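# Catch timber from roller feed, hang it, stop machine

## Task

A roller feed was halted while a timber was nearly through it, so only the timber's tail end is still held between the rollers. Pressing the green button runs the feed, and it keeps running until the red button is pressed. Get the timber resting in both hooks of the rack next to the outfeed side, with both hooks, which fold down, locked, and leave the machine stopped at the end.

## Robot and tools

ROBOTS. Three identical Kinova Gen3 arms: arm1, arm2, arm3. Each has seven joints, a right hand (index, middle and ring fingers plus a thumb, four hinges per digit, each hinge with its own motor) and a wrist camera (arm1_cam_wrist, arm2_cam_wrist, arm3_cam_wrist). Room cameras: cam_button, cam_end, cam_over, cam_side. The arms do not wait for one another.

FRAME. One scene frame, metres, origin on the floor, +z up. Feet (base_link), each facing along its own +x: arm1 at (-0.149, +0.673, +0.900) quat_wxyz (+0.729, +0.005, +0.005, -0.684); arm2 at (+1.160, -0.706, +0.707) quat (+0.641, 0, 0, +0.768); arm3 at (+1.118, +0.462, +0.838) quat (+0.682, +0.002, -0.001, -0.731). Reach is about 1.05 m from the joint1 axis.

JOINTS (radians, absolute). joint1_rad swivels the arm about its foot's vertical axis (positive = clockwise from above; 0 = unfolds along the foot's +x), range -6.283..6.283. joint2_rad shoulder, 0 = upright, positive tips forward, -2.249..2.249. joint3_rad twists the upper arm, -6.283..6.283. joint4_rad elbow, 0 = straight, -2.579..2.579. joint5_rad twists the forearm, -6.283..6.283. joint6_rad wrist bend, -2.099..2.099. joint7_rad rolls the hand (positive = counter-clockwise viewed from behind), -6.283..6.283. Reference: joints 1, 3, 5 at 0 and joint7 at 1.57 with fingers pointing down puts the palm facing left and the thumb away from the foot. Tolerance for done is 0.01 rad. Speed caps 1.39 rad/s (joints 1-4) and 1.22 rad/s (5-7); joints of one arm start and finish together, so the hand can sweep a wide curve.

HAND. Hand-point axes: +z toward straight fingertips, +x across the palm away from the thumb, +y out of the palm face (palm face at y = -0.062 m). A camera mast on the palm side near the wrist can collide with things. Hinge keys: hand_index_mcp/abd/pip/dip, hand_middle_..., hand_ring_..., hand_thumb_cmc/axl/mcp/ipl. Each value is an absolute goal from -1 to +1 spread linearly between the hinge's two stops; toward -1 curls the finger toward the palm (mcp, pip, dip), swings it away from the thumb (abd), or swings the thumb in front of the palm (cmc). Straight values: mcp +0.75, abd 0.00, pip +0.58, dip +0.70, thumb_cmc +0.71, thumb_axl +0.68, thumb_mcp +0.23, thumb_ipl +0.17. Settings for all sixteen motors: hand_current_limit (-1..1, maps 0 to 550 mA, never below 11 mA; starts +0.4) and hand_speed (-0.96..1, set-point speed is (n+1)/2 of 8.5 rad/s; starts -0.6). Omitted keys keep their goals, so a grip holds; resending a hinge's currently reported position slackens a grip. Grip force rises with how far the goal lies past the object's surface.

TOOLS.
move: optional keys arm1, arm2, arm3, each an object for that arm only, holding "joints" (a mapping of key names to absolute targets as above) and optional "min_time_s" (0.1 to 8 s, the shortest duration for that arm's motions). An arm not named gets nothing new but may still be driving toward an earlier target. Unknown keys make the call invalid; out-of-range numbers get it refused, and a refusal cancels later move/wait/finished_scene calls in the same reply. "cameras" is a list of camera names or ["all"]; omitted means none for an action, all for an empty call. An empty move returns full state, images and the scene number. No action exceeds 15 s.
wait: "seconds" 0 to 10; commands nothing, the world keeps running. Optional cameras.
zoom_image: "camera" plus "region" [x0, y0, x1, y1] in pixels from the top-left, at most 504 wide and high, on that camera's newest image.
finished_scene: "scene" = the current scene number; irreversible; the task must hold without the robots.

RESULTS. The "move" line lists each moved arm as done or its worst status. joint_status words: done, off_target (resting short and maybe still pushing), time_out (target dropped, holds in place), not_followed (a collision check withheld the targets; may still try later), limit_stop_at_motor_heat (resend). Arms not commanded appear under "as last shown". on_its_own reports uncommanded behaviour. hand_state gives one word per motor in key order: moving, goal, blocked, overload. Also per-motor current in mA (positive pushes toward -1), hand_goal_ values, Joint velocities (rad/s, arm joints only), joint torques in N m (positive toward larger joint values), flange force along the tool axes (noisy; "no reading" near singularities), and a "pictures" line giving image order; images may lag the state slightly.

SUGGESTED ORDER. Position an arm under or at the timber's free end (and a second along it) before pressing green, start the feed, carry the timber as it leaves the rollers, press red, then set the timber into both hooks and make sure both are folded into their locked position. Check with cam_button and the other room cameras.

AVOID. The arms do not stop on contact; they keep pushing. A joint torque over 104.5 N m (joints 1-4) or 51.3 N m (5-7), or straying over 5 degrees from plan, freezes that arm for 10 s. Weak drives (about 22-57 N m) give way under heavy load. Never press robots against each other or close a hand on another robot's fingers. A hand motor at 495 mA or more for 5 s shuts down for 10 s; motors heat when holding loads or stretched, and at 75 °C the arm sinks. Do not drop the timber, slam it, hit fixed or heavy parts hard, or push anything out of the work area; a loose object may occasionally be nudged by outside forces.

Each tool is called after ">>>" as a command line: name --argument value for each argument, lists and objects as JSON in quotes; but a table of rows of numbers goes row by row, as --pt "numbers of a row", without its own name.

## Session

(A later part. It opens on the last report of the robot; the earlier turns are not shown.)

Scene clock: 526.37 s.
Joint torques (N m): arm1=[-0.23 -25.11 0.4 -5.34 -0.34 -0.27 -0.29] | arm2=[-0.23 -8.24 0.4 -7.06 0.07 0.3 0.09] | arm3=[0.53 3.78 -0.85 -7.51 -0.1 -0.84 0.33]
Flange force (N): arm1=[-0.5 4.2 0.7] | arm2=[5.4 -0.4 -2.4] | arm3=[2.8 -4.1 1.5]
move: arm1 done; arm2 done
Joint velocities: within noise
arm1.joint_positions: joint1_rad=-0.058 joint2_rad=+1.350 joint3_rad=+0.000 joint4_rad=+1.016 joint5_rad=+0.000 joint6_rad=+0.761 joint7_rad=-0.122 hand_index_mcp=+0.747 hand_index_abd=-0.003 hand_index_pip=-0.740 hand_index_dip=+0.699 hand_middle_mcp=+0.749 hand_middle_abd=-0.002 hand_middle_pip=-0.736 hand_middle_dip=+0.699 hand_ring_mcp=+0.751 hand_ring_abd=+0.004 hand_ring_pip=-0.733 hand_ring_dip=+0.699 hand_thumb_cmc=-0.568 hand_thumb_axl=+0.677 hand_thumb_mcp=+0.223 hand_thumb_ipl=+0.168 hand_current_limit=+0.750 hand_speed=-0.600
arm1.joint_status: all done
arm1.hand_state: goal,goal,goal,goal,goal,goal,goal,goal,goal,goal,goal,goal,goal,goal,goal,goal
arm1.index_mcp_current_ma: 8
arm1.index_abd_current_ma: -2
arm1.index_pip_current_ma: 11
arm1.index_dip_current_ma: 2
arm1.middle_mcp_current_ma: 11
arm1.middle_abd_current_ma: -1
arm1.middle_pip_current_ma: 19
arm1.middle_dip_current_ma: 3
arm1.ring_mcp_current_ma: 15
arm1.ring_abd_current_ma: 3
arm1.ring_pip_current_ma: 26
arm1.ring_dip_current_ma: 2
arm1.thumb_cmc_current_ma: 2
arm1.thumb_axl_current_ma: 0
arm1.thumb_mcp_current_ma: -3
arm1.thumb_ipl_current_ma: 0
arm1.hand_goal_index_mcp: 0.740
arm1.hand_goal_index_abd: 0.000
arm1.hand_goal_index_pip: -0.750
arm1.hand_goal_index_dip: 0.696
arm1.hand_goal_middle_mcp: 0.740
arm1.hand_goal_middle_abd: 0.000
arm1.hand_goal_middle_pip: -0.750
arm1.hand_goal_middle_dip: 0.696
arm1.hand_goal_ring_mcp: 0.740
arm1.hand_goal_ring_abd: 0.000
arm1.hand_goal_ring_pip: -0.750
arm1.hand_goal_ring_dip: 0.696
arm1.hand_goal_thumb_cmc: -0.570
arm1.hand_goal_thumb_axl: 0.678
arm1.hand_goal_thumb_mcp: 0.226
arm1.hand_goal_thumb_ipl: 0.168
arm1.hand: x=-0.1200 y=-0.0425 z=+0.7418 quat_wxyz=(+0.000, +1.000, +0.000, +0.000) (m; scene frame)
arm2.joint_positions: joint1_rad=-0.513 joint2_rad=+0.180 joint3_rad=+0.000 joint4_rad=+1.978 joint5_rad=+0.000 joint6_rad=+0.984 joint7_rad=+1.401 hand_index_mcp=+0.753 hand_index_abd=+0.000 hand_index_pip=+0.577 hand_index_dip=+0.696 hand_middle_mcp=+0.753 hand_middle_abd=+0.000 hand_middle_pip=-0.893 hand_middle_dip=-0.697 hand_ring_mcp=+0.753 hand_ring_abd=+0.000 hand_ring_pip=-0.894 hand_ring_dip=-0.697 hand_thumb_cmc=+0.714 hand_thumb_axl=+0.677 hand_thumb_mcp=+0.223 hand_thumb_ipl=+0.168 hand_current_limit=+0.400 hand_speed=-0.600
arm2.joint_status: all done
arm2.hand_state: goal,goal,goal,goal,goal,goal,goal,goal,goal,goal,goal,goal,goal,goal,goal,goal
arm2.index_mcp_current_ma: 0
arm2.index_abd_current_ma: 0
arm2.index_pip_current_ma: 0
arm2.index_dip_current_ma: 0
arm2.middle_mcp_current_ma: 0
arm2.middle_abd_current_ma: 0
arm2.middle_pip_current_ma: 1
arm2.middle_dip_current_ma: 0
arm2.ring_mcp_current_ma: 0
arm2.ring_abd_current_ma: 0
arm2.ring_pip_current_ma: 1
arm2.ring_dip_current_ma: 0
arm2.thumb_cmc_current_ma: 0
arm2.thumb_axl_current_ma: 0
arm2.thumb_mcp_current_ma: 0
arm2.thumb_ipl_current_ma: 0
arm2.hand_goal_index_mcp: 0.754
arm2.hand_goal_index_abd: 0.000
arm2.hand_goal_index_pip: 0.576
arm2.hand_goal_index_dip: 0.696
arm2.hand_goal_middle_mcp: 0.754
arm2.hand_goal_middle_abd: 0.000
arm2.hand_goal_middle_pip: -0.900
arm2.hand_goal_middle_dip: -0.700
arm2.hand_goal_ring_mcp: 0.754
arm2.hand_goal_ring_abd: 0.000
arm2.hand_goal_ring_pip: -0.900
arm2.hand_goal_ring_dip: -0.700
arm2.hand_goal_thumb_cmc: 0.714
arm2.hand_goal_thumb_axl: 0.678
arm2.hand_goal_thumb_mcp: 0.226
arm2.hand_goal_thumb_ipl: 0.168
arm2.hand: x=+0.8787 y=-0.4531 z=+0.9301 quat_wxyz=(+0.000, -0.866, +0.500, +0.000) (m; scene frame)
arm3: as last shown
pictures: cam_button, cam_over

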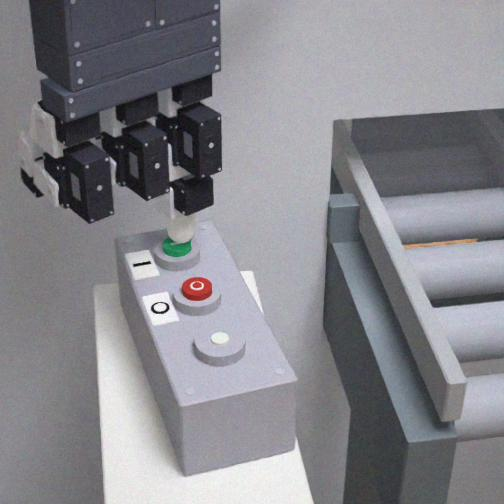

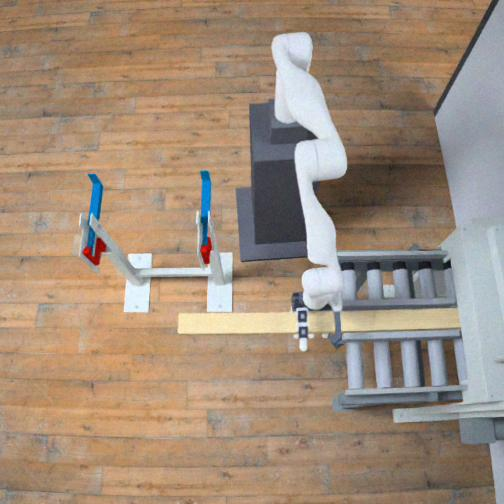

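>>> move --arm2 '{"joints":{"joint1_rad":-0.5134,"joint2_rad":0.1874,"joint4_rad":1.9876,"joint6_rad":0.9666,"joint7_rad":1.4012},"min_time_s":0.4}' --cameras '["cam_button","cam_over"]'

Scene clock: 531.50 s.
Joint torques (N m): arm1=[-2.13 -30.68 -0.61 -7.49 -0.53 -0.62 -0.19] | arm2=[-0.3 -6.4 0.24 -5.55 0.08 0.55 0.06] | arm3=[0.56 3.66 -0.9 -7.55 -0.18 -0.89 0.31]
Flange force (N): arm1=[-3.4 4.5 9.0] | arm2=[5.5 -0.8 -7.2] | arm3=[2.7 -4.5 1.4]
move: arm2 done
Joint velocities: within noise
arm1, arm3: as last shown
arm1.joint_positions: joint1_rad=-0.058 joint2_rad=+1.350 joint3_rad=+0.000 joint4_rad=+1.016 joint5_rad=+0.000 joint6_rad=+0.761 joint7_rad=-0.122 hand_index_mcp=+0.760 hand_index_abd=-0.007 hand_index_pip=-0.723 hand_index_dip=+0.702 hand_middle_mcp=+0.759 hand_middle_abd=-0.001 hand_middle_pip=-0.730 hand_middle_dip=+0.701 hand_ring_mcp=+0.756 hand_ring_abd=+0.002 hand_ring_pip=-0.734 hand_ring_dip=+0.700 hand_thumb_cmc=-0.568 hand_thumb_axl=+0.677 hand_thumb_mcp=+0.223 hand_thumb_ipl=+0.168 hand_current_limit=+0.750 hand_speed=-0.600
arm1.hand_state: blocked,goal,blocked,goal,goal,goal,blocked,goal,goal,goal,goal,goal,goal,goal,goal,goal
arm1.index_mcp_current_ma: 35
arm1.index_abd_current_ma: -6
arm1.index_pip_current_ma: 47
arm1.index_dip_current_ma: 5
arm1.middle_mcp_current_ma: 32
arm1.middle_pip_current_ma: 32
arm1.middle_dip_current_ma: 4
arm1.ring_mcp_current_ma: 26
arm1.ring_abd_current_ma: 1
arm1.ring_pip_current_ma: 23
arm1.ring_dip_current_ma: 4
arm1.thumb_cmc_current_ma: 1
arm1.hand: x=-0.1200 y=-0.0424 z=+0.7416 quat_wxyz=(+0.000, +1.000, +0.000, +0.000) (m; scene frame)
arm2.joint_positions: joint1_rad=-0.513 joint2_rad=+0.187 joint3_rad=+0.000 joint4_rad=+1.988 joint5_rad=+0.000 joint6_rad=+0.967 joint7_rad=+1.401 hand_index_mcp=+0.753 hand_index_abd=-0.001 hand_index_pip=+0.577 hand_index_dip=+0.696 hand_middle_mcp=+0.753 hand_middle_abd=+0.000 hand_middle_pip=-0.893 hand_middle_dip=-0.697 hand_ring_mcp=+0.753 hand_ring_abd=+0.000 hand_ring_pip=-0.894 hand_ring_dip=-0.697 hand_thumb_cmc=+0.714 hand_thumb_axl=+0.677 hand_thumb_mcp=+0.223 hand_thumb_ipl=+0.168 hand_current_limit=+0.400 hand_speed=-0.600
arm2.joint_status: all done
arm2.hand_state: goal,goal,goal,goal,goal,goal,goal,goal,goal,goal,goal,goal,goal,goal,goal,goal
arm2.index_mcp_current_ma: 0
arm2.index_abd_current_ma: 0
arm2.index_pip_current_ma: 0
arm2.index_dip_current_ma: 0
arm2.middle_mcp_current_ma: 0
arm2.middle_abd_current_ma: 0
arm2.middle_pip_current_ma: 1
arm2.middle_dip_current_ma: 0
arm2.ring_mcp_current_ma: 0
arm2.ring_abd_current_ma: 0
arm2.ring_pip_current_ma: 1
arm2.ring_dip_current_ma: 0
arm2.thumb_cmc_current_ma: 0
arm2.thumb_axl_current_ma: 0
arm2.thumb_mcp_current_ma: 0
arm2.thumb_ipl_current_ma: 0
arm2.hand_goal_index_mcp: 0.754
arm2.hand_goal_index_abd: 0.000
arm2.hand_goal_index_pip: 0.576
arm2.hand_goal_index_dip: 0.696
arm2.hand_goal_middle_mcp: 0.754
arm2.hand_goal_middle_abd: 0.000
arm2.hand_goal_middle_pip: -0.900
arm2.hand_goal_middle_dip: -0.700
arm2.hand_goal_ring_mcp: 0.754
arm2.hand_goal_ring_abd: 0.000
arm2.hand_goal_ring_pip: -0.900
arm2.hand_goal_ring_dip: -0.700
arm2.hand_goal_thumb_cmc: 0.714
arm2.hand_goal_thumb_axl: 0.678
arm2.hand_goal_thumb_mcp: 0.226
arm2.hand_goal_thumb_ipl: 0.168
arm2.hand: x=+0.8787 y=-0.4531 z=+0.9251 quat_wxyz=(+0.000, -0.866, +0.500, +0.000) (m; scene frame)
pictures: cam_button, cam_over

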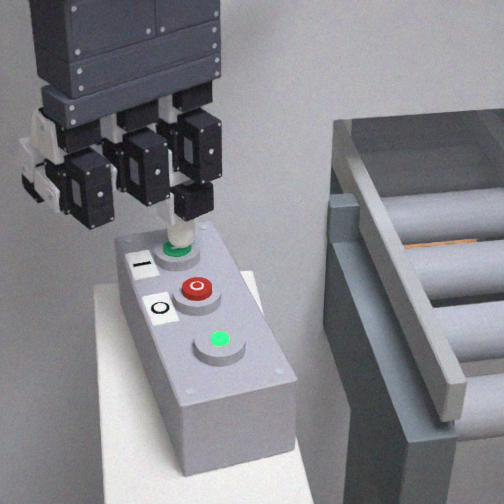

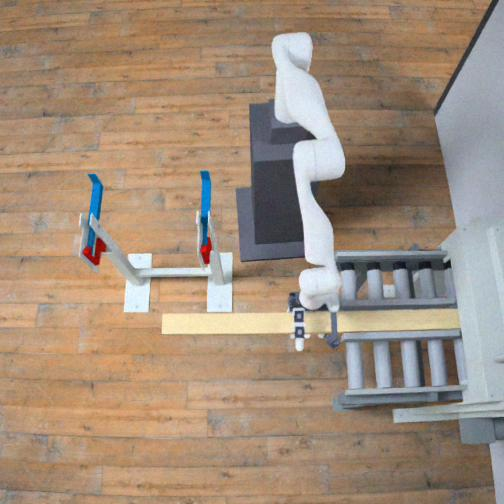

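>>> move --arm2 '{"joints":{"joint1_rad":-0.5134,"joint2_rad":0.1663,"joint4_rad":1.9578,"joint6_rad":1.0175,"joint7_rad":1.4012},"min_time_s":0.4}' --cameras '["cam_over"]'

>>> move --arm2 '{"joints":{"joint1_rad":-0.36,"joint2_rad":0.0961,"joint4_rad":1.9689,"joint6_rad":1.0774,"joint7_rad":1.5546},"min_time_s":0.8}' --cameras '["cam_button","cam_over"]'

Scene clock: 548.80 s.
Joint torques (N m): arm1=[-1.86 -30.84 -0.43 -7.6 -0.48 -0.62 -0.16] | arm2=[-0.22 -8.2 0.32 -7.28 0.11 0.2 0.05] | arm3=[0.55 3.71 -0.89 -7.43 -0.16 -0.86 0.27]
Flange force (N): arm1=[-2.9 4.2 9.2] | arm2=[5.4 -0.5 -2.3] | arm3=[2.6 -4.5 1.1]
move: arm2 done
Joint velocities: within noise
arm1, arm3: as last shown
arm1.joint_positions: joint1_rad=-0.058 joint2_rad=+1.350 joint3_rad=+0.000 joint4_rad=+1.016 joint5_rad=+0.000 joint6_rad=+0.761 joint7_rad=-0.122 hand_index_mcp=+0.761 hand_index_abd=-0.007 hand_index_pip=-0.723 hand_index_dip=+0.702 hand_middle_mcp=+0.759 hand_middle_abd=-0.001 hand_middle_pip=-0.729 hand_middle_dip=+0.701 hand_ring_mcp=+0.756 hand_ring_abd=+0.002 hand_ring_pip=-0.734 hand_ring_dip=+0.700 hand_thumb_cmc=-0.568 hand_thumb_axl=+0.677 hand_thumb_mcp=+0.223 hand_thumb_ipl=+0.168 hand_current_limit=+0.750 hand_speed=-0.600
arm1.index_mcp_current_ma: 36
arm1.middle_pip_current_ma: 33
arm1.hand: x=-0.1200 y=-0.0425 z=+0.7418 quat_wxyz=(+0.000, +1.000, +0.000, +0.000) (m; scene frame)
arm2.joint_positions: joint1_rad=-0.513 joint2_rad=+0.166 joint3_rad=+0.000 joint4_rad=+1.958 joint5_rad=+0.000 joint6_rad=+1.018 joint7_rad=+1.401 hand_index_mcp=+0.755 hand_index_abd=-0.004 hand_index_pip=+0.577 hand_index_dip=+0.696 hand_middle_mcp=+0.753 hand_middle_abd=+0.000 hand_middle_pip=-0.893 hand_middle_dip=-0.697 hand_ring_mcp=+0.753 hand_ring_abd=+0.000 hand_ring_pip=-0.894 hand_ring_dip=-0.697 hand_thumb_cmc=+0.714 hand_thumb_axl=+0.677 hand_thumb_mcp=+0.223 hand_thumb_ipl=+0.168 hand_current_limit=+0.400 hand_speed=-0.600
arm2.joint_status: all done
arm2.hand_state: goal,goal,goal,goal,goal,goal,goal,goal,goal,goal,goal,goal,goal,goal,goal,goal
arm2.index_mcp_current_ma: 0
arm2.index_abd_current_ma: 0
arm2.index_pip_current_ma: 0
arm2.index_dip_current_ma: 0
arm2.middle_mcp_current_ma: 0
arm2.middle_abd_current_ma: 0
arm2.middle_pip_current_ma: 1
arm2.middle_dip_current_ma: 0
arm2.ring_mcp_current_ma: 0
arm2.ring_abd_current_ma: 0
arm2.ring_pip_current_ma: 1
arm2.ring_dip_current_ma: 0
arm2.thumb_cmc_current_ma: 0
arm2.thumb_axl_current_ma: 0
arm2.thumb_mcp_current_ma: 0
arm2.thumb_ipl_current_ma: 0
arm2.hand_goal_index_mcp: 0.754
arm2.hand_goal_index_abd: 0.000
arm2.hand_goal_index_pip: 0.576
arm2.hand_goal_index_dip: 0.696
arm2.hand_goal_middle_mcp: 0.754
arm2.hand_goal_middle_abd: 0.000
arm2.hand_goal_middle_pip: -0.900
arm2.hand_goal_middle_dip: -0.700
arm2.hand_goal_ring_mcp: 0.754
arm2.hand_goal_ring_abd: 0.000
arm2.hand_goal_ring_pip: -0.900
arm2.hand_goal_ring_dip: -0.700
arm2.hand_goal_thumb_cmc: 0.714
arm2.hand_goal_thumb_axl: 0.678
arm2.hand_goal_thumb_mcp: 0.226
arm2.hand_goal_thumb_ipl: 0.168
arm2.hand: x=+0.8787 y=-0.4531 z=+0.9400 quat_wxyz=(+0.000, -0.866, +0.500, +0.000) (m; scene frame)
pictures: cam_over

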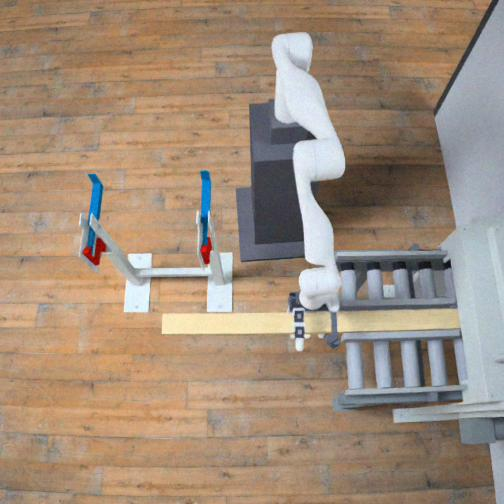

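Scene clock: 549.93 s.
Joint torques (N m): arm1=[-1.87 -30.78 -0.45 -7.58 -0.49 -0.6 -0.18] | arm2=[-0.19 -7.02 0.29 -7.51 0.1 0.25 0.03] | arm3=[0.52 3.68 -0.84 -7.52 -0.19 -0.77 0.31]
Flange force (N): arm1=[-3.0 4.1 9.1] | arm2=[5.7 0.4 -1.9] | arm3=[2.5 -4.3 1.7]
move: arm2 done
Joint velocities: within noise
arm1, arm3: as last shown
arm2.joint_positions: joint1_rad=-0.360 joint2_rad=+0.096 joint3_rad=+0.000 joint4_rad=+1.969 joint5_rad=+0.000 joint6_rad=+1.077 joint7_rad=+1.555 hand_index_mcp=+0.754 hand_index_abd=-0.003 hand_index_pip=+0.577 hand_index_dip=+0.696 hand_middle_mcp=+0.753 hand_middle_abd=+0.000 hand_middle_pip=-0.893 hand_middle_dip=-0.697 hand_ring_mcp=+0.753 hand_ring_abd=+0.000 hand_ring_pip=-0.894 hand_ring_dip=-0.697 hand_thumb_cmc=+0.714 hand_thumb_axl=+0.677 hand_thumb_mcp=+0.223 hand_thumb_ipl=+0.168 hand_current_limit=+0.400 hand_speed=-0.600
arm2.joint_status: all done
arm2.hand_state: goal,goal,goal,goal,goal,goal,goal,goal,goal,goal,goal,goal,goal,goal,goal,goal
arm2.index_mcp_current_ma: 0
arm2.index_abd_current_ma: 0
arm2.index_pip_current_ma: 0
arm2.index_dip_current_ma: 0
arm2.middle_mcp_current_ma: 0
arm2.middle_abd_current_ma: 0
arm2.middle_pip_current_ma: 1
arm2.middle_dip_current_ma: 0
arm2.ring_mcp_current_ma: 0
arm2.ring_abd_current_ma: 0
arm2.ring_pip_current_ma: 1
arm2.ring_dip_current_ma: 0
arm2.thumb_cmc_current_ma: 0
arm2.thumb_axl_current_ma: 0
arm2.thumb_mcp_current_ma: 0
arm2.thumb_ipl_current_ma: 0
arm2.hand_goal_index_mcp: 0.754
arm2.hand_goal_index_abd: 0.000
arm2.hand_goal_index_pip: 0.576
arm2.hand_goal_index_dip: 0.696
arm2.hand_goal_middle_mcp: 0.754
arm2.hand_goal_middle_abd: 0.000
arm2.hand_goal_middle_pip: -0.900
arm2.hand_goal_middle_dip: -0.700
arm2.hand_goal_ring_mcp: 0.754
arm2.hand_goal_ring_abd: 0.000
arm2.hand_goal_ring_pip: -0.900
arm2.hand_goal_ring_dip: -0.700
arm2.hand_goal_thumb_cmc: 0.714
arm2.hand_goal_thumb_axl: 0.678
arm2.hand_goal_thumb_mcp: 0.226
arm2.hand_goal_thumb_ipl: 0.168
arm2.hand: x=+0.9335 y=-0.4437 z=+0.9599 quat_wxyz=(+0.000, -0.866, +0.500, +0.000) (m; scene frame)
pictures: cam_button, cam_over

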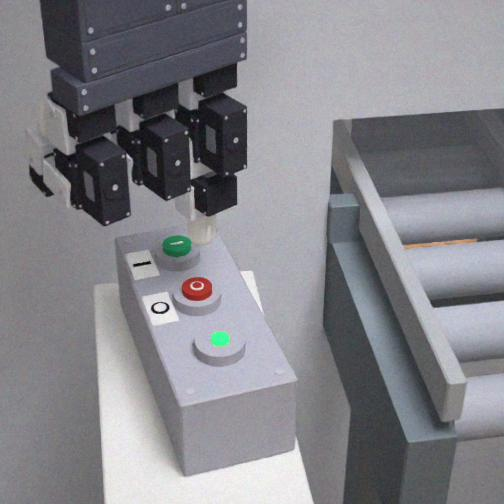

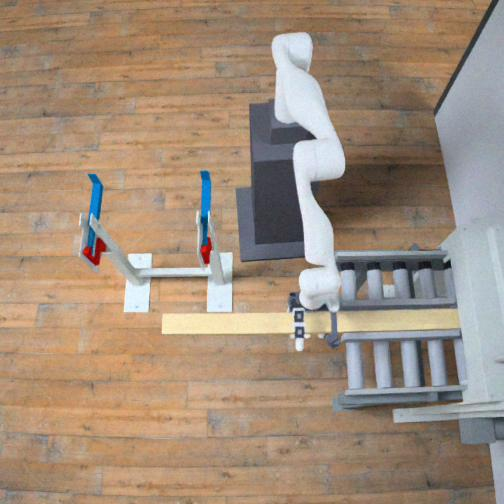

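>>> move --arm2 '{"joints":{"joint1_rad":-0.36,"joint2_rad":0.1294,"joint4_rad":2.0223,"joint6_rad":0.9908,"joint7_rad":1.5546},"min_time_s":0.6}' --cameras '["cam_button"]'

>>> move --arm2 '{"joints":{"joint1_rad":-0.36,"joint2_rad":0.1442,"joint4_rad":2.0425,"joint6_rad":0.9557,"joint7_rad":1.5546},"min_time_s":0.4}' --cameras '["cam_button"]'

Scene clock: 561.73 s.
Joint torques (N m): arm1=[-1.84 -30.85 -0.42 -7.62 -0.46 -0.66 -0.21] | arm2=[-0.22 -7.39 0.29 -7.07 0.08 0.26 0.07] | arm3=[0.52 3.6 -0.81 -7.4 -0.17 -0.8 0.34]
Flange force (N): arm1=[-3.0 4.2 9.1] | arm2=[5.2 0.4 -2.4] | arm3=[2.2 -4.1 1.0]
move: arm2 done
Joint velocities: within noise
arm1, arm3: as last shown
arm2.joint_positions: joint1_rad=-0.360 joint2_rad=+0.129 joint3_rad=+0.000 joint4_rad=+2.022 joint5_rad=+0.000 joint6_rad=+0.991 joint7_rad=+1.555 hand_index_mcp=+0.754 hand_index_abd=-0.003 hand_index_pip=+0.577 hand_index_dip=+0.696 hand_middle_mcp=+0.753 hand_middle_abd=+0.000 hand_middle_pip=-0.893 hand_middle_dip=-0.697 hand_ring_mcp=+0.753 hand_ring_abd=+0.000 hand_ring_pip=-0.894 hand_ring_dip=-0.697 hand_thumb_cmc=+0.714 hand_thumb_axl=+0.677 hand_thumb_mcp=+0.223 hand_thumb_ipl=+0.168 hand_current_limit=+0.400 hand_speed=-0.600
arm2.joint_status: all done
arm2.hand_state: goal,goal,goal,goal,goal,goal,goal,goal,goal,goal,goal,goal,goal,goal,goal,goal
arm2.index_mcp_current_ma: 0
arm2.index_abd_current_ma: 0
arm2.index_pip_current_ma: 0
arm2.index_dip_current_ma: 0
arm2.middle_mcp_current_ma: 0
arm2.middle_abd_current_ma: 0
arm2.middle_pip_current_ma: 1
arm2.middle_dip_current_ma: 0
arm2.ring_mcp_current_ma: 0
arm2.ring_abd_current_ma: 0
arm2.ring_pip_current_ma: 1
arm2.ring_dip_current_ma: 0
arm2.thumb_cmc_current_ma: 0
arm2.thumb_axl_current_ma: 0
arm2.thumb_mcp_current_ma: 0
arm2.thumb_ipl_current_ma: 0
arm2.hand_goal_index_mcp: 0.754
arm2.hand_goal_index_abd: 0.000
arm2.hand_goal_index_pip: 0.576
arm2.hand_goal_index_dip: 0.696
arm2.hand_goal_middle_mcp: 0.754
arm2.hand_goal_middle_abd: 0.000
arm2.hand_goal_middle_pip: -0.900
arm2.hand_goal_middle_dip: -0.700
arm2.hand_goal_ring_mcp: 0.754
arm2.hand_goal_ring_abd: 0.000
arm2.hand_goal_ring_pip: -0.900
arm2.hand_goal_ring_dip: -0.700
arm2.hand_goal_thumb_cmc: 0.714
arm2.hand_goal_thumb_axl: 0.678
arm2.hand_goal_thumb_mcp: 0.226
arm2.hand_goal_thumb_ipl: 0.168
arm2.hand: x=+0.9335 y=-0.4438 z=+0.9350 quat_wxyz=(+0.000, -0.866, +0.500, +0.000) (m; scene frame)
pictures: cam_button

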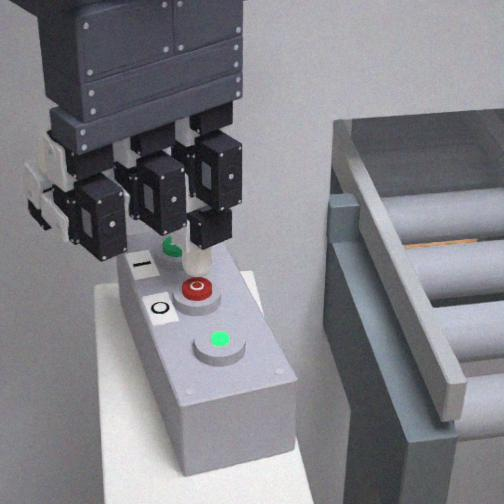

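Scene clock: 562.47 s.
Joint torques (N m): arm1=[-1.48 -30.72 -0.15 -7.61 -0.36 -0.6 -0.27] | arm2=[-0.32 -5.7 0.31 -5.33 0.06 0.49 0] | arm3=[0.64 3.77 -0.93 -7.45 -0.07 -0.8 0.31]
Flange force (N): arm1=[-2.5 3.8 8.9] | arm2=[5.0 -0.1 -7.7] | arm3=[2.8 -4.5 1.4]
move: arm2 done
Joint velocities: within noise
arm1, arm3: as last shown
arm2.joint_positions: joint1_rad=-0.360 joint2_rad=+0.144 joint3_rad=+0.000 joint4_rad=+2.042 joint5_rad=+0.000 joint6_rad=+0.956 joint7_rad=+1.555 hand_index_mcp=+0.754 hand_index_abd=-0.004 hand_index_pip=+0.577 hand_index_dip=+0.696 hand_middle_mcp=+0.753 hand_middle_abd=+0.000 hand_middle_pip=-0.893 hand_middle_dip=-0.697 hand_ring_mcp=+0.753 hand_ring_abd=+0.000 hand_ring_pip=-0.894 hand_ring_dip=-0.697 hand_thumb_cmc=+0.714 hand_thumb_axl=+0.677 hand_thumb_mcp=+0.223 hand_thumb_ipl=+0.168 hand_current_limit=+0.400 hand_speed=-0.600
arm2.joint_status: all done
arm2.hand_state: goal,goal,goal,goal,goal,goal,goal,goal,goal,goal,goal,goal,goal,goal,goal,goal
arm2.index_mcp_current_ma: 0
arm2.index_abd_current_ma: 0
arm2.index_pip_current_ma: 0
arm2.index_dip_current_ma: 0
arm2.middle_mcp_current_ma: 0
arm2.middle_abd_current_ma: 0
arm2.middle_pip_current_ma: 1
arm2.middle_dip_current_ma: 0
arm2.ring_mcp_current_ma: 0
arm2.ring_abd_current_ma: 0
arm2.ring_pip_current_ma: 1
arm2.ring_dip_current_ma: 0
arm2.thumb_cmc_current_ma: 0
arm2.thumb_axl_current_ma: 0
arm2.thumb_mcp_current_ma: 0
arm2.thumb_ipl_current_ma: 0
arm2.hand_goal_index_mcp: 0.754
arm2.hand_goal_index_abd: 0.000
arm2.hand_goal_index_pip: 0.576
arm2.hand_goal_index_dip: 0.696
arm2.hand_goal_middle_mcp: 0.754
arm2.hand_goal_middle_abd: 0.000
arm2.hand_goal_middle_pip: -0.900
arm2.hand_goal_middle_dip: -0.700
arm2.hand_goal_ring_mcp: 0.754
arm2.hand_goal_ring_abd: 0.000
arm2.hand_goal_ring_pip: -0.900
arm2.hand_goal_ring_dip: -0.700
arm2.hand_goal_thumb_cmc: 0.714
arm2.hand_goal_thumb_axl: 0.678
arm2.hand_goal_thumb_mcp: 0.226
arm2.hand_goal_thumb_ipl: 0.168
arm2.hand: x=+0.9335 y=-0.4438 z=+0.9250 quat_wxyz=(+0.000, -0.866, +0.500, +0.000) (m; scene frame)
pictures: cam_button

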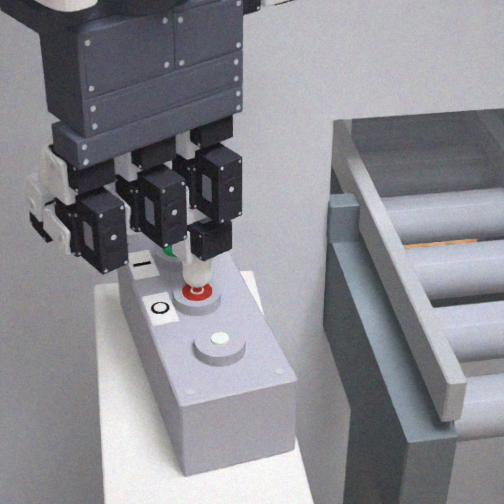

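>>> move --arm2 '{"joints":{"joint1_rad":-0.36,"joint2_rad":0.0,"joint4_rad":1.9,"joint6_rad":1.25,"joint7_rad":1.5546},"min_time_s":1}' --arm1 '{"joints":{"hand_speed":-0.8,"hand_thumb_mcp":-0.34,"hand_thumb_ipl":-0.38}}' --cameras '["cam_button","cam_over","cam_side","cam_end","arm1_cam_wrist"]'

Scene clock: 570.63 s.
Joint torques (N m): arm1=[-0.02 -31.25 0.91 -7.62 -0.33 -0.52 -0.63] | arm2=[-0.12 -5.93 0.29 -8.03 0.11 0.24 0.07] | arm3=[0.42 3.73 -0.87 -7.44 -0.18 -0.85 0.35]
Flange force (N): arm1=[-0.8 4.3 10.1] | arm2=[5.2 0.8 -0.9] | arm3=[2.6 -4.1 1.2]
move: arm1 off_target; arm2 done
Joint velocities: within noise
arm1.joint_positions: joint1_rad=-0.058 joint2_rad=+1.350 joint3_rad=+0.000 joint4_rad=+1.016 joint5_rad=+0.000 joint6_rad=+0.761 joint7_rad=-0.122 hand_index_mcp=+0.772 hand_index_abd=-0.008 hand_index_pip=-0.723 hand_index_dip=+0.700 hand_middle_mcp=+0.759 hand_middle_abd=-0.001 hand_middle_pip=-0.729 hand_middle_dip=+0.701 hand_ring_mcp=+0.760 hand_ring_abd=+0.002 hand_ring_pip=-0.738 hand_ring_dip=+0.700 hand_thumb_cmc=-0.568 hand_thumb_axl=+0.678 hand_thumb_mcp=-0.196 hand_thumb_ipl=-0.268 hand_current_limit=+0.750 hand_speed=-0.800
arm1.joint_status: hand_thumb_mcp off_target (ended at -0.196, target -0.340); hand_thumb_ipl off_target (ended at -0.268, target -0.380); the others done
arm1.hand_state: blocked,goal,blocked,goal,goal,goal,blocked,goal,blocked,goal,goal,goal,goal,goal,blocked,blocked
arm1.index_mcp_current_ma: 67
arm1.index_abd_current_ma: -8
arm1.index_pip_current_ma: 47
arm1.index_dip_current_ma: 3
arm1.middle_mcp_current_ma: 32
arm1.middle_abd_current_ma: -1
arm1.middle_pip_current_ma: 33
arm1.middle_dip_current_ma: 4
arm1.ring_mcp_current_ma: 35
arm1.ring_abd_current_ma: 1
arm1.ring_pip_current_ma: 16
arm1.ring_dip_current_ma: 4
arm1.thumb_cmc_current_ma: 1
arm1.thumb_axl_current_ma: 0
arm1.thumb_mcp_current_ma: 481
arm1.thumb_ipl_current_ma: 481
arm1.hand_goal_index_mcp: 0.740
arm1.hand_goal_index_abd: 0.000
arm1.hand_goal_index_pip: -0.750
arm1.hand_goal_index_dip: 0.696
arm1.hand_goal_middle_mcp: 0.740
arm1.hand_goal_middle_abd: 0.000
arm1.hand_goal_middle_pip: -0.750
arm1.hand_goal_middle_dip: 0.696
arm1.hand_goal_ring_mcp: 0.740
arm1.hand_goal_ring_abd: 0.000
arm1.hand_goal_ring_pip: -0.750
arm1.hand_goal_ring_dip: 0.696
arm1.hand_goal_thumb_cmc: -0.570
arm1.hand_goal_thumb_axl: 0.678
arm1.hand_goal_thumb_mcp: -0.340
arm1.hand_goal_thumb_ipl: -0.380
arm1.hand: x=-0.1200 y=-0.0425 z=+0.7418 quat_wxyz=(+0.000, +1.000, +0.000, +0.000) (m; scene frame)
arm2.joint_positions: joint1_rad=-0.360 joint2_rad=+0.000 joint3_rad=+0.000 joint4_rad=+1.900 joint5_rad=+0.000 joint6_rad=+1.250 joint7_rad=+1.555 hand_index_mcp=+0.754 hand_index_abd=-0.004 hand_index_pip=+0.577 hand_index_dip=+0.696 hand_middle_mcp=+0.753 hand_middle_abd=+0.000 hand_middle_pip=-0.893 hand_middle_dip=-0.697 hand_ring_mcp=+0.753 hand_ring_abd=+0.000 hand_ring_pip=-0.894 hand_ring_dip=-0.697 hand_thumb_cmc=+0.714 hand_thumb_axl=+0.677 hand_thumb_mcp=+0.223 hand_thumb_ipl=+0.168 hand_current_limit=+0.400 hand_speed=-0.600
arm2.joint_status: all done
arm2.hand_state: goal,goal,goal,goal,goal,goal,goal,goal,goal,goal,goal,goal,goal,goal,goal,goal
arm2.index_mcp_current_ma: 0
arm2.index_abd_current_ma: 0
arm2.index_pip_current_ma: 0
arm2.index_dip_current_ma: 0
arm2.middle_mcp_current_ma: 0
arm2.middle_abd_current_ma: 0
arm2.middle_pip_current_ma: 1
arm2.middle_dip_current_ma: 0
arm2.ring_mcp_current_ma: 0
arm2.ring_abd_current_ma: 0
arm2.ring_pip_current_ma: 1
arm2.ring_dip_current_ma: 0
arm2.thumb_cmc_current_ma: 0
arm2.thumb_axl_current_ma: 0
arm2.thumb_mcp_current_ma: 0
arm2.thumb_ipl_current_ma: 0
arm2.hand_goal_index_mcp: 0.754
arm2.hand_goal_index_abd: 0.000
arm2.hand_goal_index_pip: 0.576
arm2.hand_goal_index_dip: 0.696
arm2.hand_goal_middle_mcp: 0.754
arm2.hand_goal_middle_abd: 0.000
arm2.hand_goal_middle_pip: -0.900
arm2.hand_goal_middle_dip: -0.700
arm2.hand_goal_ring_mcp: 0.754
arm2.hand_goal_ring_abd: 0.000
arm2.hand_goal_ring_pip: -0.900
arm2.hand_goal_ring_dip: -0.700
arm2.hand_goal_thumb_cmc: 0.714
arm2.hand_goal_thumb_axl: 0.678
arm2.hand_goal_thumb_mcp: 0.226
arm2.hand_goal_thumb_ipl: 0.168
arm2.hand: x=+0.9448 y=-0.4626 z=+1.0092 quat_wxyz=(-0.002, -0.866, +0.500, -0.004) (m; scene frame)
arm3.joint_positions: joint1_rad=+0.678 joint2_rad=-0.567 joint3_rad=-0.160 joint4_rad=+1.442 joint5_rad=-0.077 joint6_rad=+2.014 joint7_rad=+1.661 hand_index_mcp=+0.753 hand_index_abd=+0.000 hand_index_pip=+0.577 hand_index_dip=+0.696 hand_middle_mcp=+0.753 hand_middle_abd=+0.000 hand_middle_pip=+0.577 hand_middle_dip=+0.696 hand_ring_mcp=+0.753 hand_ring_abd=+0.000 hand_ring_pip=+0.577 hand_ring_dip=+0.696 hand_thumb_cmc=+0.714 hand_thumb_axl=+0.677 hand_thumb_mcp=+0.224 hand_thumb_ipl=+0.168 hand_current_limit=+0.400 hand_speed=-0.600
arm3.joint_status: not commanded
arm3.hand_state: goal,goal,goal,goal,goal,goal,goal,goal,goal,goal,goal,goal,goal,goal,goal,goal
arm3.index_mcp_current_ma: -1
arm3.index_abd_current_ma: 0
arm3.index_pip_current_ma: 0
arm3.index_dip_current_ma: 0
arm3.middle_mcp_current_ma: -1
arm3.middle_abd_current_ma: 0
arm3.middle_pip_current_ma: 0
arm3.middle_dip_current_ma: 0
arm3.ring_mcp_current_ma: -1
arm3.ring_abd_current_ma: 0
arm3.ring_pip_current_ma: 0
arm3.ring_dip_current_ma: 0
arm3.thumb_cmc_current_ma: 0
arm3.thumb_axl_current_ma: -1
arm3.thumb_mcp_current_ma: -3
arm3.thumb_ipl_current_ma: 0
arm3.hand_goal_index_mcp: 0.754
arm3.hand_goal_index_abd: 0.000
arm3.hand_goal_index_pip: 0.576
arm3.hand_goal_index_dip: 0.696
arm3.hand_goal_middle_mcp: 0.754
arm3.hand_goal_middle_abd: 0.000
arm3.hand_goal_middle_pip: 0.576
arm3.hand_goal_middle_dip: 0.696
arm3.hand_goal_ring_mcp: 0.754
arm3.hand_goal_ring_abd: 0.000
arm3.hand_goal_ring_pip: 0.576
arm3.hand_goal_ring_dip: 0.696
arm3.hand_goal_thumb_cmc: 0.714
arm3.hand_goal_thumb_axl: 0.678
arm3.hand_goal_thumb_mcp: 0.226
arm3.hand_goal_thumb_ipl: 0.168
arm3.hand: x=+1.1449 y=+0.3188 z=+1.3872 quat_wxyz=(+0.043, +0.846, +0.519, -0.113) (m; scene frame)
pictures: arm1_cam_wrist, cam_button, cam_end, cam_over, cam_side
camera_calibration:
arm1_cam_wrist: T_world_to_cam=[[-0.795598, -0.604366, -0.0420281, -0.0535414], [-0.435607, 0.522469, 0.732989, -0.621798], [-0.421035, 0.601472, -0.678941, 0.606876], [0, 0, 0, 1]] pos_world=[-0.0579411, -0.0725077, 0.865554]

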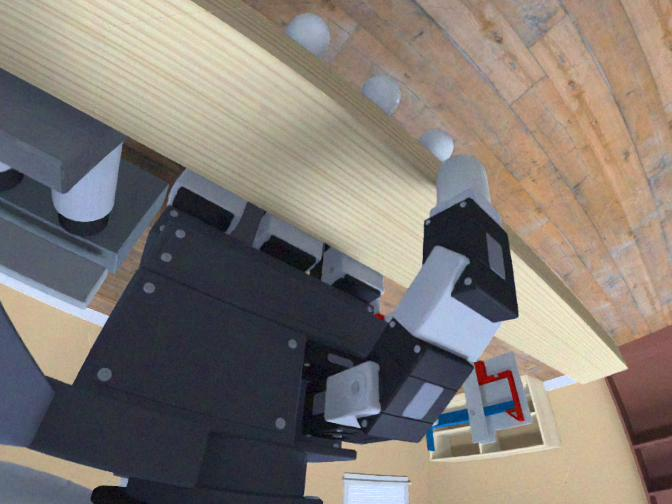

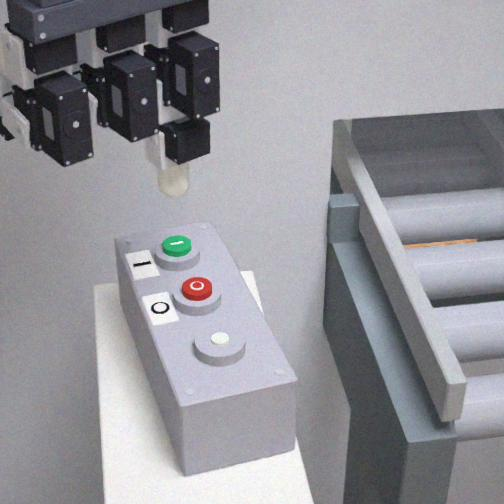

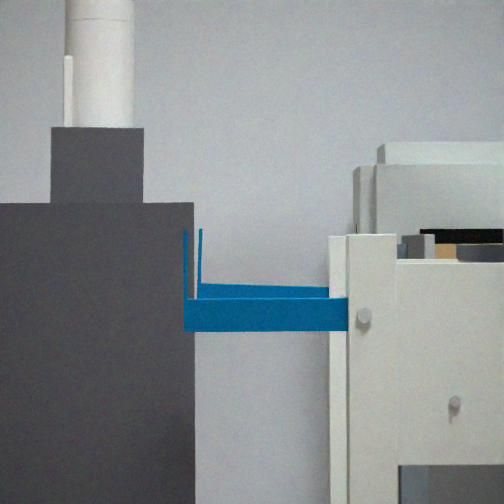

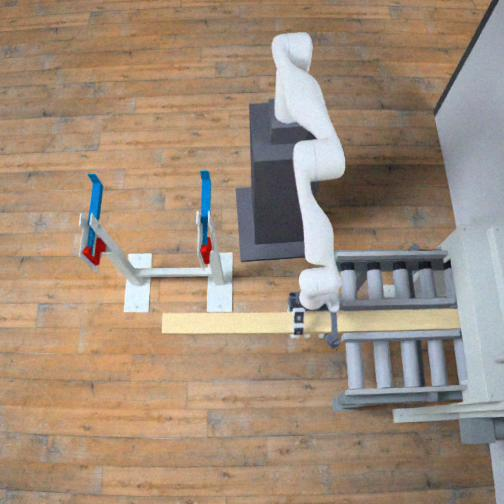

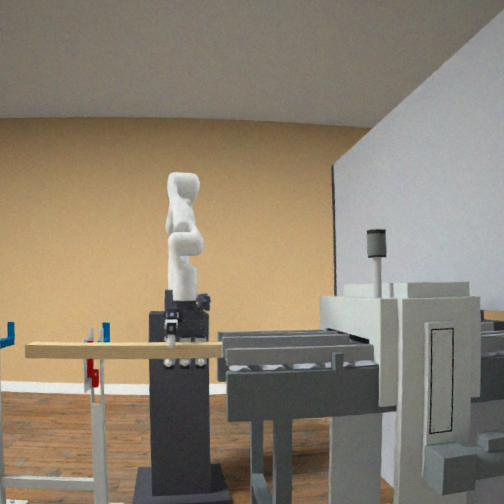

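>>> move --arm1 '{"joints":{"joint1_rad":0.0213,"joint2_rad":1.3457,"joint4_rad":1.0282,"joint6_rad":0.7536,"joint7_rad":-0.0424},"min_time_s":3}' --cameras '["cam_over","cam_side","cam_end"]'

Scene clock: 611.67 s.
Joint torques (N m): arm1=[0.88 -31.24 1.42 -7.63 0 -0.53 -0.42] | arm2=[-0.23 -5.83 0.37 -8.02 0.15 0.26 0.1] | arm3=[0.52 3.72 -0.85 -7.42 -0.12 -0.81 0.29]
Flange force (N): arm1=[0.7 3.9 10.1] | arm2=[5.4 0.9 -0.9] | arm3=[2.5 -4.2 1.2]
move: arm1 done
Joint velocities: within noise
arm1.joint_positions: joint1_rad=+0.021 joint2_rad=+1.346 joint3_rad=+0.000 joint4_rad=+1.028 joint5_rad=+0.000 joint6_rad=+0.754 joint7_rad=-0.042 hand_index_mcp=+0.772 hand_index_abd=-0.005 hand_index_pip=-0.726 hand_index_dip=+0.700 hand_middle_mcp=+0.766 hand_middle_abd=-0.003 hand_middle_pip=-0.732 hand_middle_dip=+0.699 hand_ring_mcp=+0.765 hand_ring_abd=+0.002 hand_ring_pip=-0.735 hand_ring_dip=+0.700 hand_thumb_cmc=-0.570 hand_thumb_axl=+0.679 hand_thumb_mcp=-0.196 hand_thumb_ipl=-0.275 hand_current_limit=+0.750 hand_speed=-0.800
arm1.joint_status: all done
arm1.hand_state: blocked,goal,blocked,goal,blocked,goal,goal,goal,blocked,goal,goal,goal,goal,goal,blocked,blocked
arm1.index_mcp_current_ma: 67
arm1.index_abd_current_ma: -3
arm1.index_pip_current_ma: 41
arm1.index_dip_current_ma: 3
arm1.middle_mcp_current_ma: 50
arm1.middle_abd_current_ma: -2
arm1.middle_pip_current_ma: 27
arm1.middle_dip_current_ma: 3
arm1.ring_mcp_current_ma: 46
arm1.ring_abd_current_ma: 1
arm1.ring_pip_current_ma: 21
arm1.ring_dip_current_ma: 4
arm1.thumb_cmc_current_ma: 0
arm1.thumb_axl_current_ma: 0
arm1.thumb_mcp_current_ma: 481
arm1.thumb_ipl_current_ma: 481
arm1.hand_goal_index_mcp: 0.740
arm1.hand_goal_index_abd: 0.000
arm1.hand_goal_index_pip: -0.750
arm1.hand_goal_index_dip: 0.696
arm1.hand_goal_middle_mcp: 0.740
arm1.hand_goal_middle_abd: 0.000
arm1.hand_goal_middle_pip: -0.750
arm1.hand_goal_middle_dip: 0.696
arm1.hand_goal_ring_mcp: 0.740
arm1.hand_goal_ring_abd: 0.000
arm1.hand_goal_ring_pip: -0.750
arm1.hand_goal_ring_dip: 0.696
arm1.hand_goal_thumb_cmc: -0.570
arm1.hand_goal_thumb_axl: 0.678
arm1.hand_goal_thumb_mcp: -0.340
arm1.hand_goal_thumb_ipl: -0.380
arm1.hand: x=-0.1704 y=-0.0425 z=+0.7419 quat_wxyz=(+0.000, +1.000, +0.000, +0.000) (m; scene frame)
arm2, arm3: as last shown
pictures: cam_end, cam_over, cam_side

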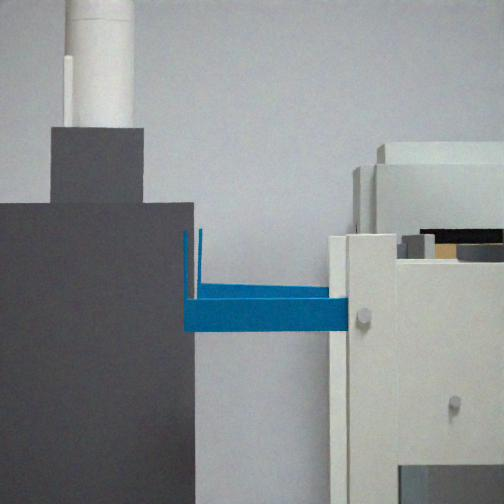

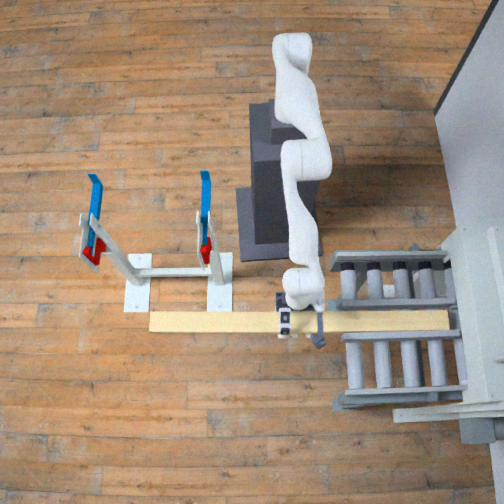

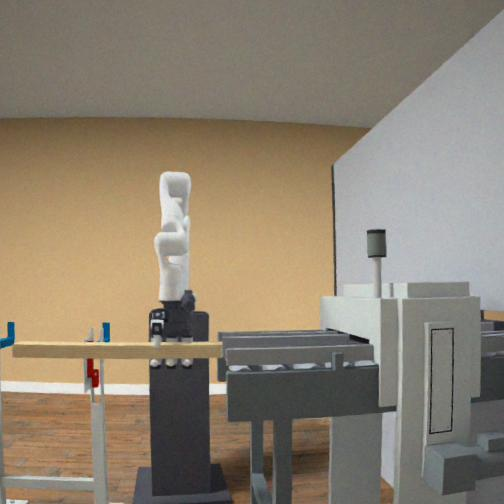

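>>> move --arm1 '{"joints":{"joint1_rad":0.0212,"joint2_rad":1.2806,"joint4_rad":1.064,"joint6_rad":0.7829,"joint7_rad":-0.0424},"min_time_s":3}' --cameras '["cam_over","cam_side","arm1_cam_wrist"]'

Scene clock: 660.93 s.
Joint torques (N m): arm1=[-0.31 -32.5 0.3 -8.45 -0.45 -0.72 -0.32] | arm2=[-0.22 -6.01 0.26 -8.06 0.11 0.24 0.01] | arm3=[0.52 3.79 -0.85 -7.4 -0.14 -0.84 0.31]
Flange force (N): arm1=[-1.1 4.0 11.8] | arm2=[5.1 0.4 -0.7] | arm3=[2.7 -4.2 1.1]
move: arm1 done
Joint velocities: within noise
arm1.joint_positions: joint1_rad=+0.021 joint2_rad=+1.281 joint3_rad=+0.000 joint4_rad=+1.064 joint5_rad=+0.000 joint6_rad=+0.783 joint7_rad=-0.042 hand_index_mcp=+0.772 hand_index_abd=-0.001 hand_index_pip=-0.734 hand_index_dip=+0.700 hand_middle_mcp=+0.767 hand_middle_abd=-0.001 hand_middle_pip=-0.732 hand_middle_dip=+0.699 hand_ring_mcp=+0.765 hand_ring_abd=+0.001 hand_ring_pip=-0.730 hand_ring_dip=+0.700 hand_thumb_cmc=-0.570 hand_thumb_axl=+0.678 hand_thumb_mcp=-0.196 hand_thumb_ipl=-0.275 hand_current_limit=+0.750 hand_speed=-0.800
arm1.joint_status: all done
arm1.hand_state: blocked,goal,goal,goal,blocked,goal,goal,goal,blocked,goal,blocked,goal,goal,goal,blocked,blocked
arm1.index_mcp_current_ma: 67
arm1.index_abd_current_ma: 0
arm1.index_pip_current_ma: 23
arm1.index_dip_current_ma: 3
arm1.middle_mcp_current_ma: 53
arm1.middle_abd_current_ma: 0
arm1.middle_pip_current_ma: 28
arm1.middle_dip_current_ma: 3
arm1.ring_mcp_current_ma: 46
arm1.ring_abd_current_ma: 0
arm1.ring_pip_current_ma: 32
arm1.ring_dip_current_ma: 4
arm1.thumb_cmc_current_ma: 0
arm1.thumb_axl_current_ma: 0
arm1.thumb_mcp_current_ma: 481
arm1.thumb_ipl_current_ma: 481
arm1.hand_goal_index_mcp: 0.740
arm1.hand_goal_index_abd: 0.000
arm1.hand_goal_index_pip: -0.750
arm1.hand_goal_index_dip: 0.696
arm1.hand_goal_middle_mcp: 0.740
arm1.hand_goal_middle_abd: 0.000
arm1.hand_goal_middle_pip: -0.750
arm1.hand_goal_middle_dip: 0.696
arm1.hand_goal_ring_mcp: 0.740
arm1.hand_goal_ring_abd: 0.000
arm1.hand_goal_ring_pip: -0.750
arm1.hand_goal_ring_dip: 0.696
arm1.hand_goal_thumb_cmc: -0.570
arm1.hand_goal_thumb_axl: 0.678
arm1.hand_goal_thumb_mcp: -0.340
arm1.hand_goal_thumb_ipl: -0.380
arm1.hand: x=-0.1703 y=-0.0426 z=+0.7749 quat_wxyz=(+0.000, +1.000, +0.000, +0.000) (m; scene frame)
arm2, arm3: as last shown
pictures: arm1_cam_wrist, cam_over, cam_side
camera_calibration:
arm1_cam_wrist: T_world_to_cam=[[-0.795596, -0.604433, -0.0410843, -0.0929394], [-0.434836, 0.52251, 0.733417, -0.668226], [-0.421835, 0.601369, -0.678536, 0.607758], [0, 0, 0, 1]] pos_world=[-0.108138, -0.0725075, 0.898656]

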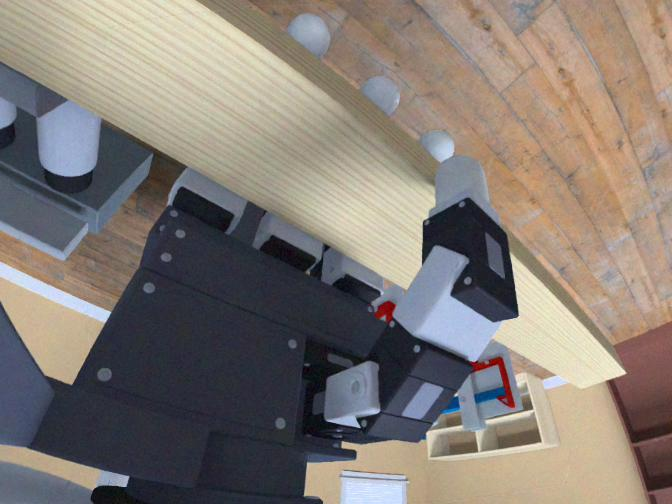

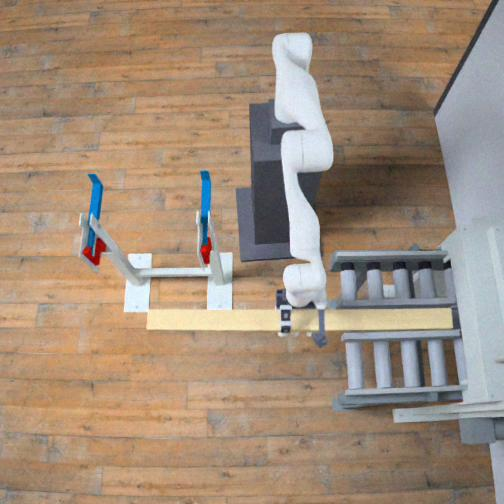

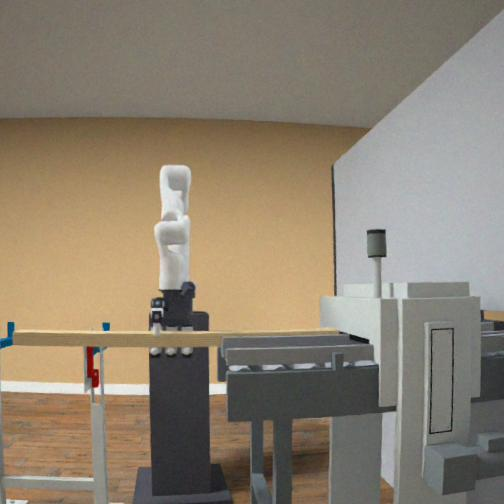

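>>> move --arm1 '{"joints":{"joint1_rad":0.1005,"joint2_rad":1.1599,"joint4_rad":1.0685,"joint6_rad":0.8991,"joint7_rad":0.0368},"min_time_s":3.5}' --cameras '["cam_over","cam_side"]'

>>> move --arm1 '{"joints":{"joint1_rad":1.2344,"joint2_rad":0.9699,"joint4_rad":1.6256,"joint6_rad":0.5414,"joint7_rad":1.1707},"min_time_s":6}' --cameras '["cam_over","cam_side","cam_end"]'

Scene clock: 676.87 s.
Joint torques (N m): arm1=[-0.26 -32.5 0.23 -9.39 -0.51 -0.71 -0.28] | arm2=[-0.12 -5.92 0.24 -7.99 -0.02 0.25 0.1] | arm3=[0.58 3.69 -0.85 -7.46 -0.15 -0.87 0.29]
Flange force (N): arm1=[-1.3 3.9 11.5] | arm2=[5.1 0.8 -0.9] | arm3=[2.6 -4.4 1.2]
move: arm1 done
Joint velocities: within noise
arm1.joint_positions: joint1_rad=+0.100 joint2_rad=+1.160 joint3_rad=+0.000 joint4_rad=+1.069 joint5_rad=+0.000 joint6_rad=+0.899 joint7_rad=+0.037 hand_index_mcp=+0.772 hand_index_abd=-0.001 hand_index_pip=-0.734 hand_index_dip=+0.700 hand_middle_mcp=+0.767 hand_middle_abd=-0.001 hand_middle_pip=-0.732 hand_middle_dip=+0.699 hand_ring_mcp=+0.765 hand_ring_abd=+0.001 hand_ring_pip=-0.730 hand_ring_dip=+0.700 hand_thumb_cmc=-0.570 hand_thumb_axl=+0.678 hand_thumb_mcp=-0.196 hand_thumb_ipl=-0.275 hand_current_limit=+0.750 hand_speed=-0.800
arm1.joint_status: all done
arm1.hand_state: blocked,goal,goal,goal,blocked,goal,goal,goal,blocked,goal,blocked,goal,goal,goal,blocked,blocked
arm1.index_mcp_current_ma: 67
arm1.index_abd_current_ma: 0
arm1.index_pip_current_ma: 23
arm1.index_dip_current_ma: 3
arm1.middle_mcp_current_ma: 53
arm1.middle_abd_current_ma: 0
arm1.middle_pip_current_ma: 28
arm1.middle_dip_current_ma: 3
arm1.ring_mcp_current_ma: 46
arm1.ring_abd_current_ma: 0
arm1.ring_pip_current_ma: 32
arm1.ring_dip_current_ma: 4
arm1.thumb_cmc_current_ma: 0
arm1.thumb_axl_current_ma: 0
arm1.thumb_mcp_current_ma: 481
arm1.thumb_ipl_current_ma: 481
arm1.hand_goal_index_mcp: 0.740
arm1.hand_goal_index_abd: 0.000
arm1.hand_goal_index_pip: -0.750
arm1.hand_goal_index_dip: 0.696
arm1.hand_goal_middle_mcp: 0.740
arm1.hand_goal_middle_abd: 0.000
arm1.hand_goal_middle_pip: -0.750
arm1.hand_goal_middle_dip: 0.696
arm1.hand_goal_ring_mcp: 0.740
arm1.hand_goal_ring_abd: 0.000
arm1.hand_goal_ring_pip: -0.750
arm1.hand_goal_ring_dip: 0.696
arm1.hand_goal_thumb_cmc: -0.570
arm1.hand_goal_thumb_axl: 0.678
arm1.hand_goal_thumb_mcp: -0.340
arm1.hand_goal_thumb_ipl: -0.380
arm1.hand: x=-0.2206 y=-0.0483 z=+0.8501 quat_wxyz=(+0.000, +1.000, +0.000, -0.001) (m; scene frame)
arm2, arm3: as last shown
pictures: cam_over, cam_side

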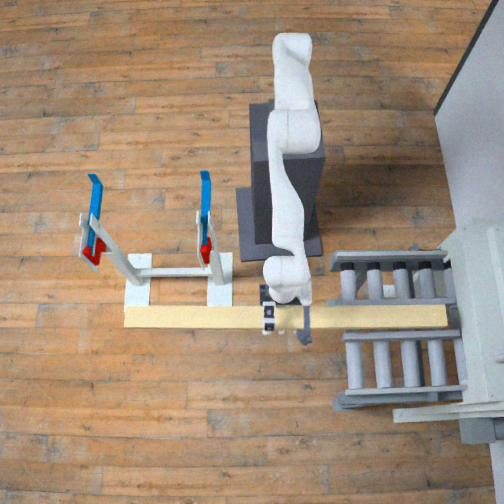

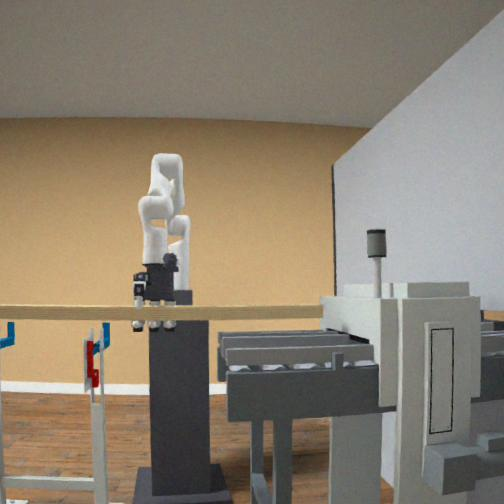

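Scene clock: 683.20 s.
Joint torques (N m): arm1=[-0.01 -26.17 -0.03 -5.48 -0.66 -0.12 -0.31] | arm2=[-0.21 -5.8 0.33 -8.01 0.12 0.25 0.03] | arm3=[0.49 3.71 -0.88 -7.49 -0.18 -0.82 0.28]
Flange force (N): arm1=[-3.2 0.0 11.0] | arm2=[5.5 0.6 -1.0] | arm3=[2.6 -4.4 1.4]
move: arm1 done
Joint velocities: within noise
arm1.joint_positions: joint1_rad=+1.234 joint2_rad=+0.970 joint3_rad=+0.000 joint4_rad=+1.626 joint5_rad=+0.000 joint6_rad=+0.541 joint7_rad=+1.171 hand_index_mcp=+0.772 hand_index_abd=-0.001 hand_index_pip=-0.734 hand_index_dip=+0.700 hand_middle_mcp=+0.767 hand_middle_abd=-0.001 hand_middle_pip=-0.732 hand_middle_dip=+0.699 hand_ring_mcp=+0.765 hand_ring_abd=+0.001 hand_ring_pip=-0.729 hand_ring_dip=+0.700 hand_thumb_cmc=-0.570 hand_thumb_axl=+0.678 hand_thumb_mcp=-0.196 hand_thumb_ipl=-0.275 hand_current_limit=+0.750 hand_speed=-0.800
arm1.joint_status: all done
arm1.hand_state: blocked,goal,goal,goal,blocked,goal,goal,goal,blocked,goal,blocked,goal,goal,goal,blocked,blocked
arm1.index_mcp_current_ma: 67
arm1.index_abd_current_ma: 0
arm1.index_pip_current_ma: 23
arm1.index_dip_current_ma: 3
arm1.middle_mcp_current_ma: 53
arm1.middle_abd_current_ma: 0
arm1.middle_pip_current_ma: 28
arm1.middle_dip_current_ma: 3
arm1.ring_mcp_current_ma: 46
arm1.ring_abd_current_ma: 0
arm1.ring_pip_current_ma: 33
arm1.ring_dip_current_ma: 4
arm1.thumb_cmc_current_ma: 0
arm1.thumb_axl_current_ma: 0
arm1.thumb_mcp_current_ma: 481
arm1.thumb_ipl_current_ma: 481
arm1.hand_goal_index_mcp: 0.740
arm1.hand_goal_index_abd: 0.000
arm1.hand_goal_index_pip: -0.750
arm1.hand_goal_index_dip: 0.696
arm1.hand_goal_middle_mcp: 0.740
arm1.hand_goal_middle_abd: 0.000
arm1.hand_goal_middle_pip: -0.750
arm1.hand_goal_middle_dip: 0.696
arm1.hand_goal_ring_mcp: 0.740
arm1.hand_goal_ring_abd: 0.000
arm1.hand_goal_ring_pip: -0.750
arm1.hand_goal_ring_dip: 0.696
arm1.hand_goal_thumb_cmc: -0.570
arm1.hand_goal_thumb_axl: 0.678
arm1.hand_goal_thumb_mcp: -0.340
arm1.hand_goal_thumb_ipl: -0.380
arm1.hand: x=-0.6530 y=+0.4130 z=+0.8495 quat_wxyz=(-0.006, +1.000, +0.000, -0.003) (m; scene frame)
arm2, arm3: as last shown
pictures: cam_end, cam_over, cam_side

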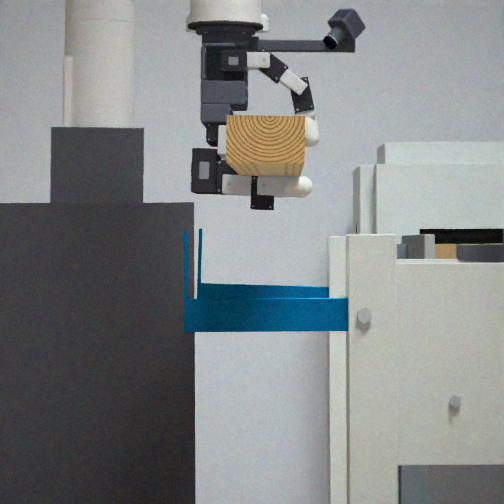

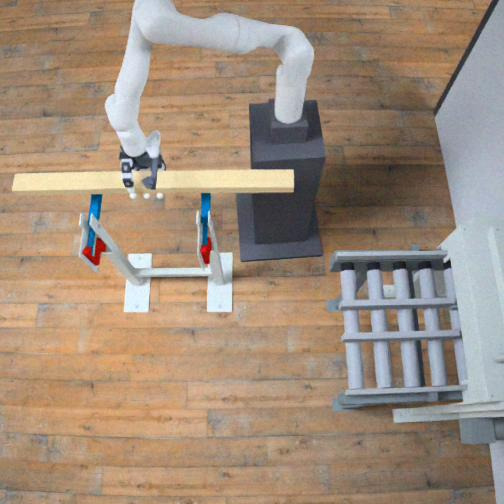

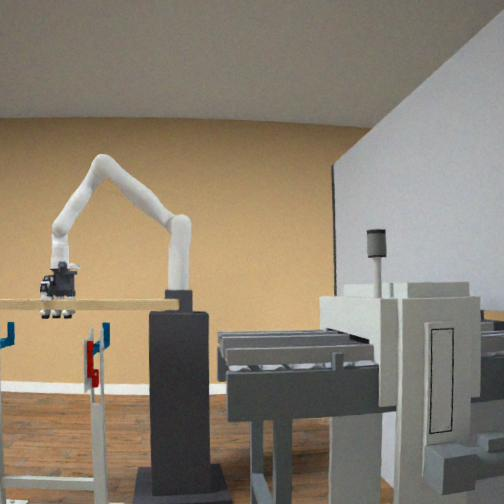

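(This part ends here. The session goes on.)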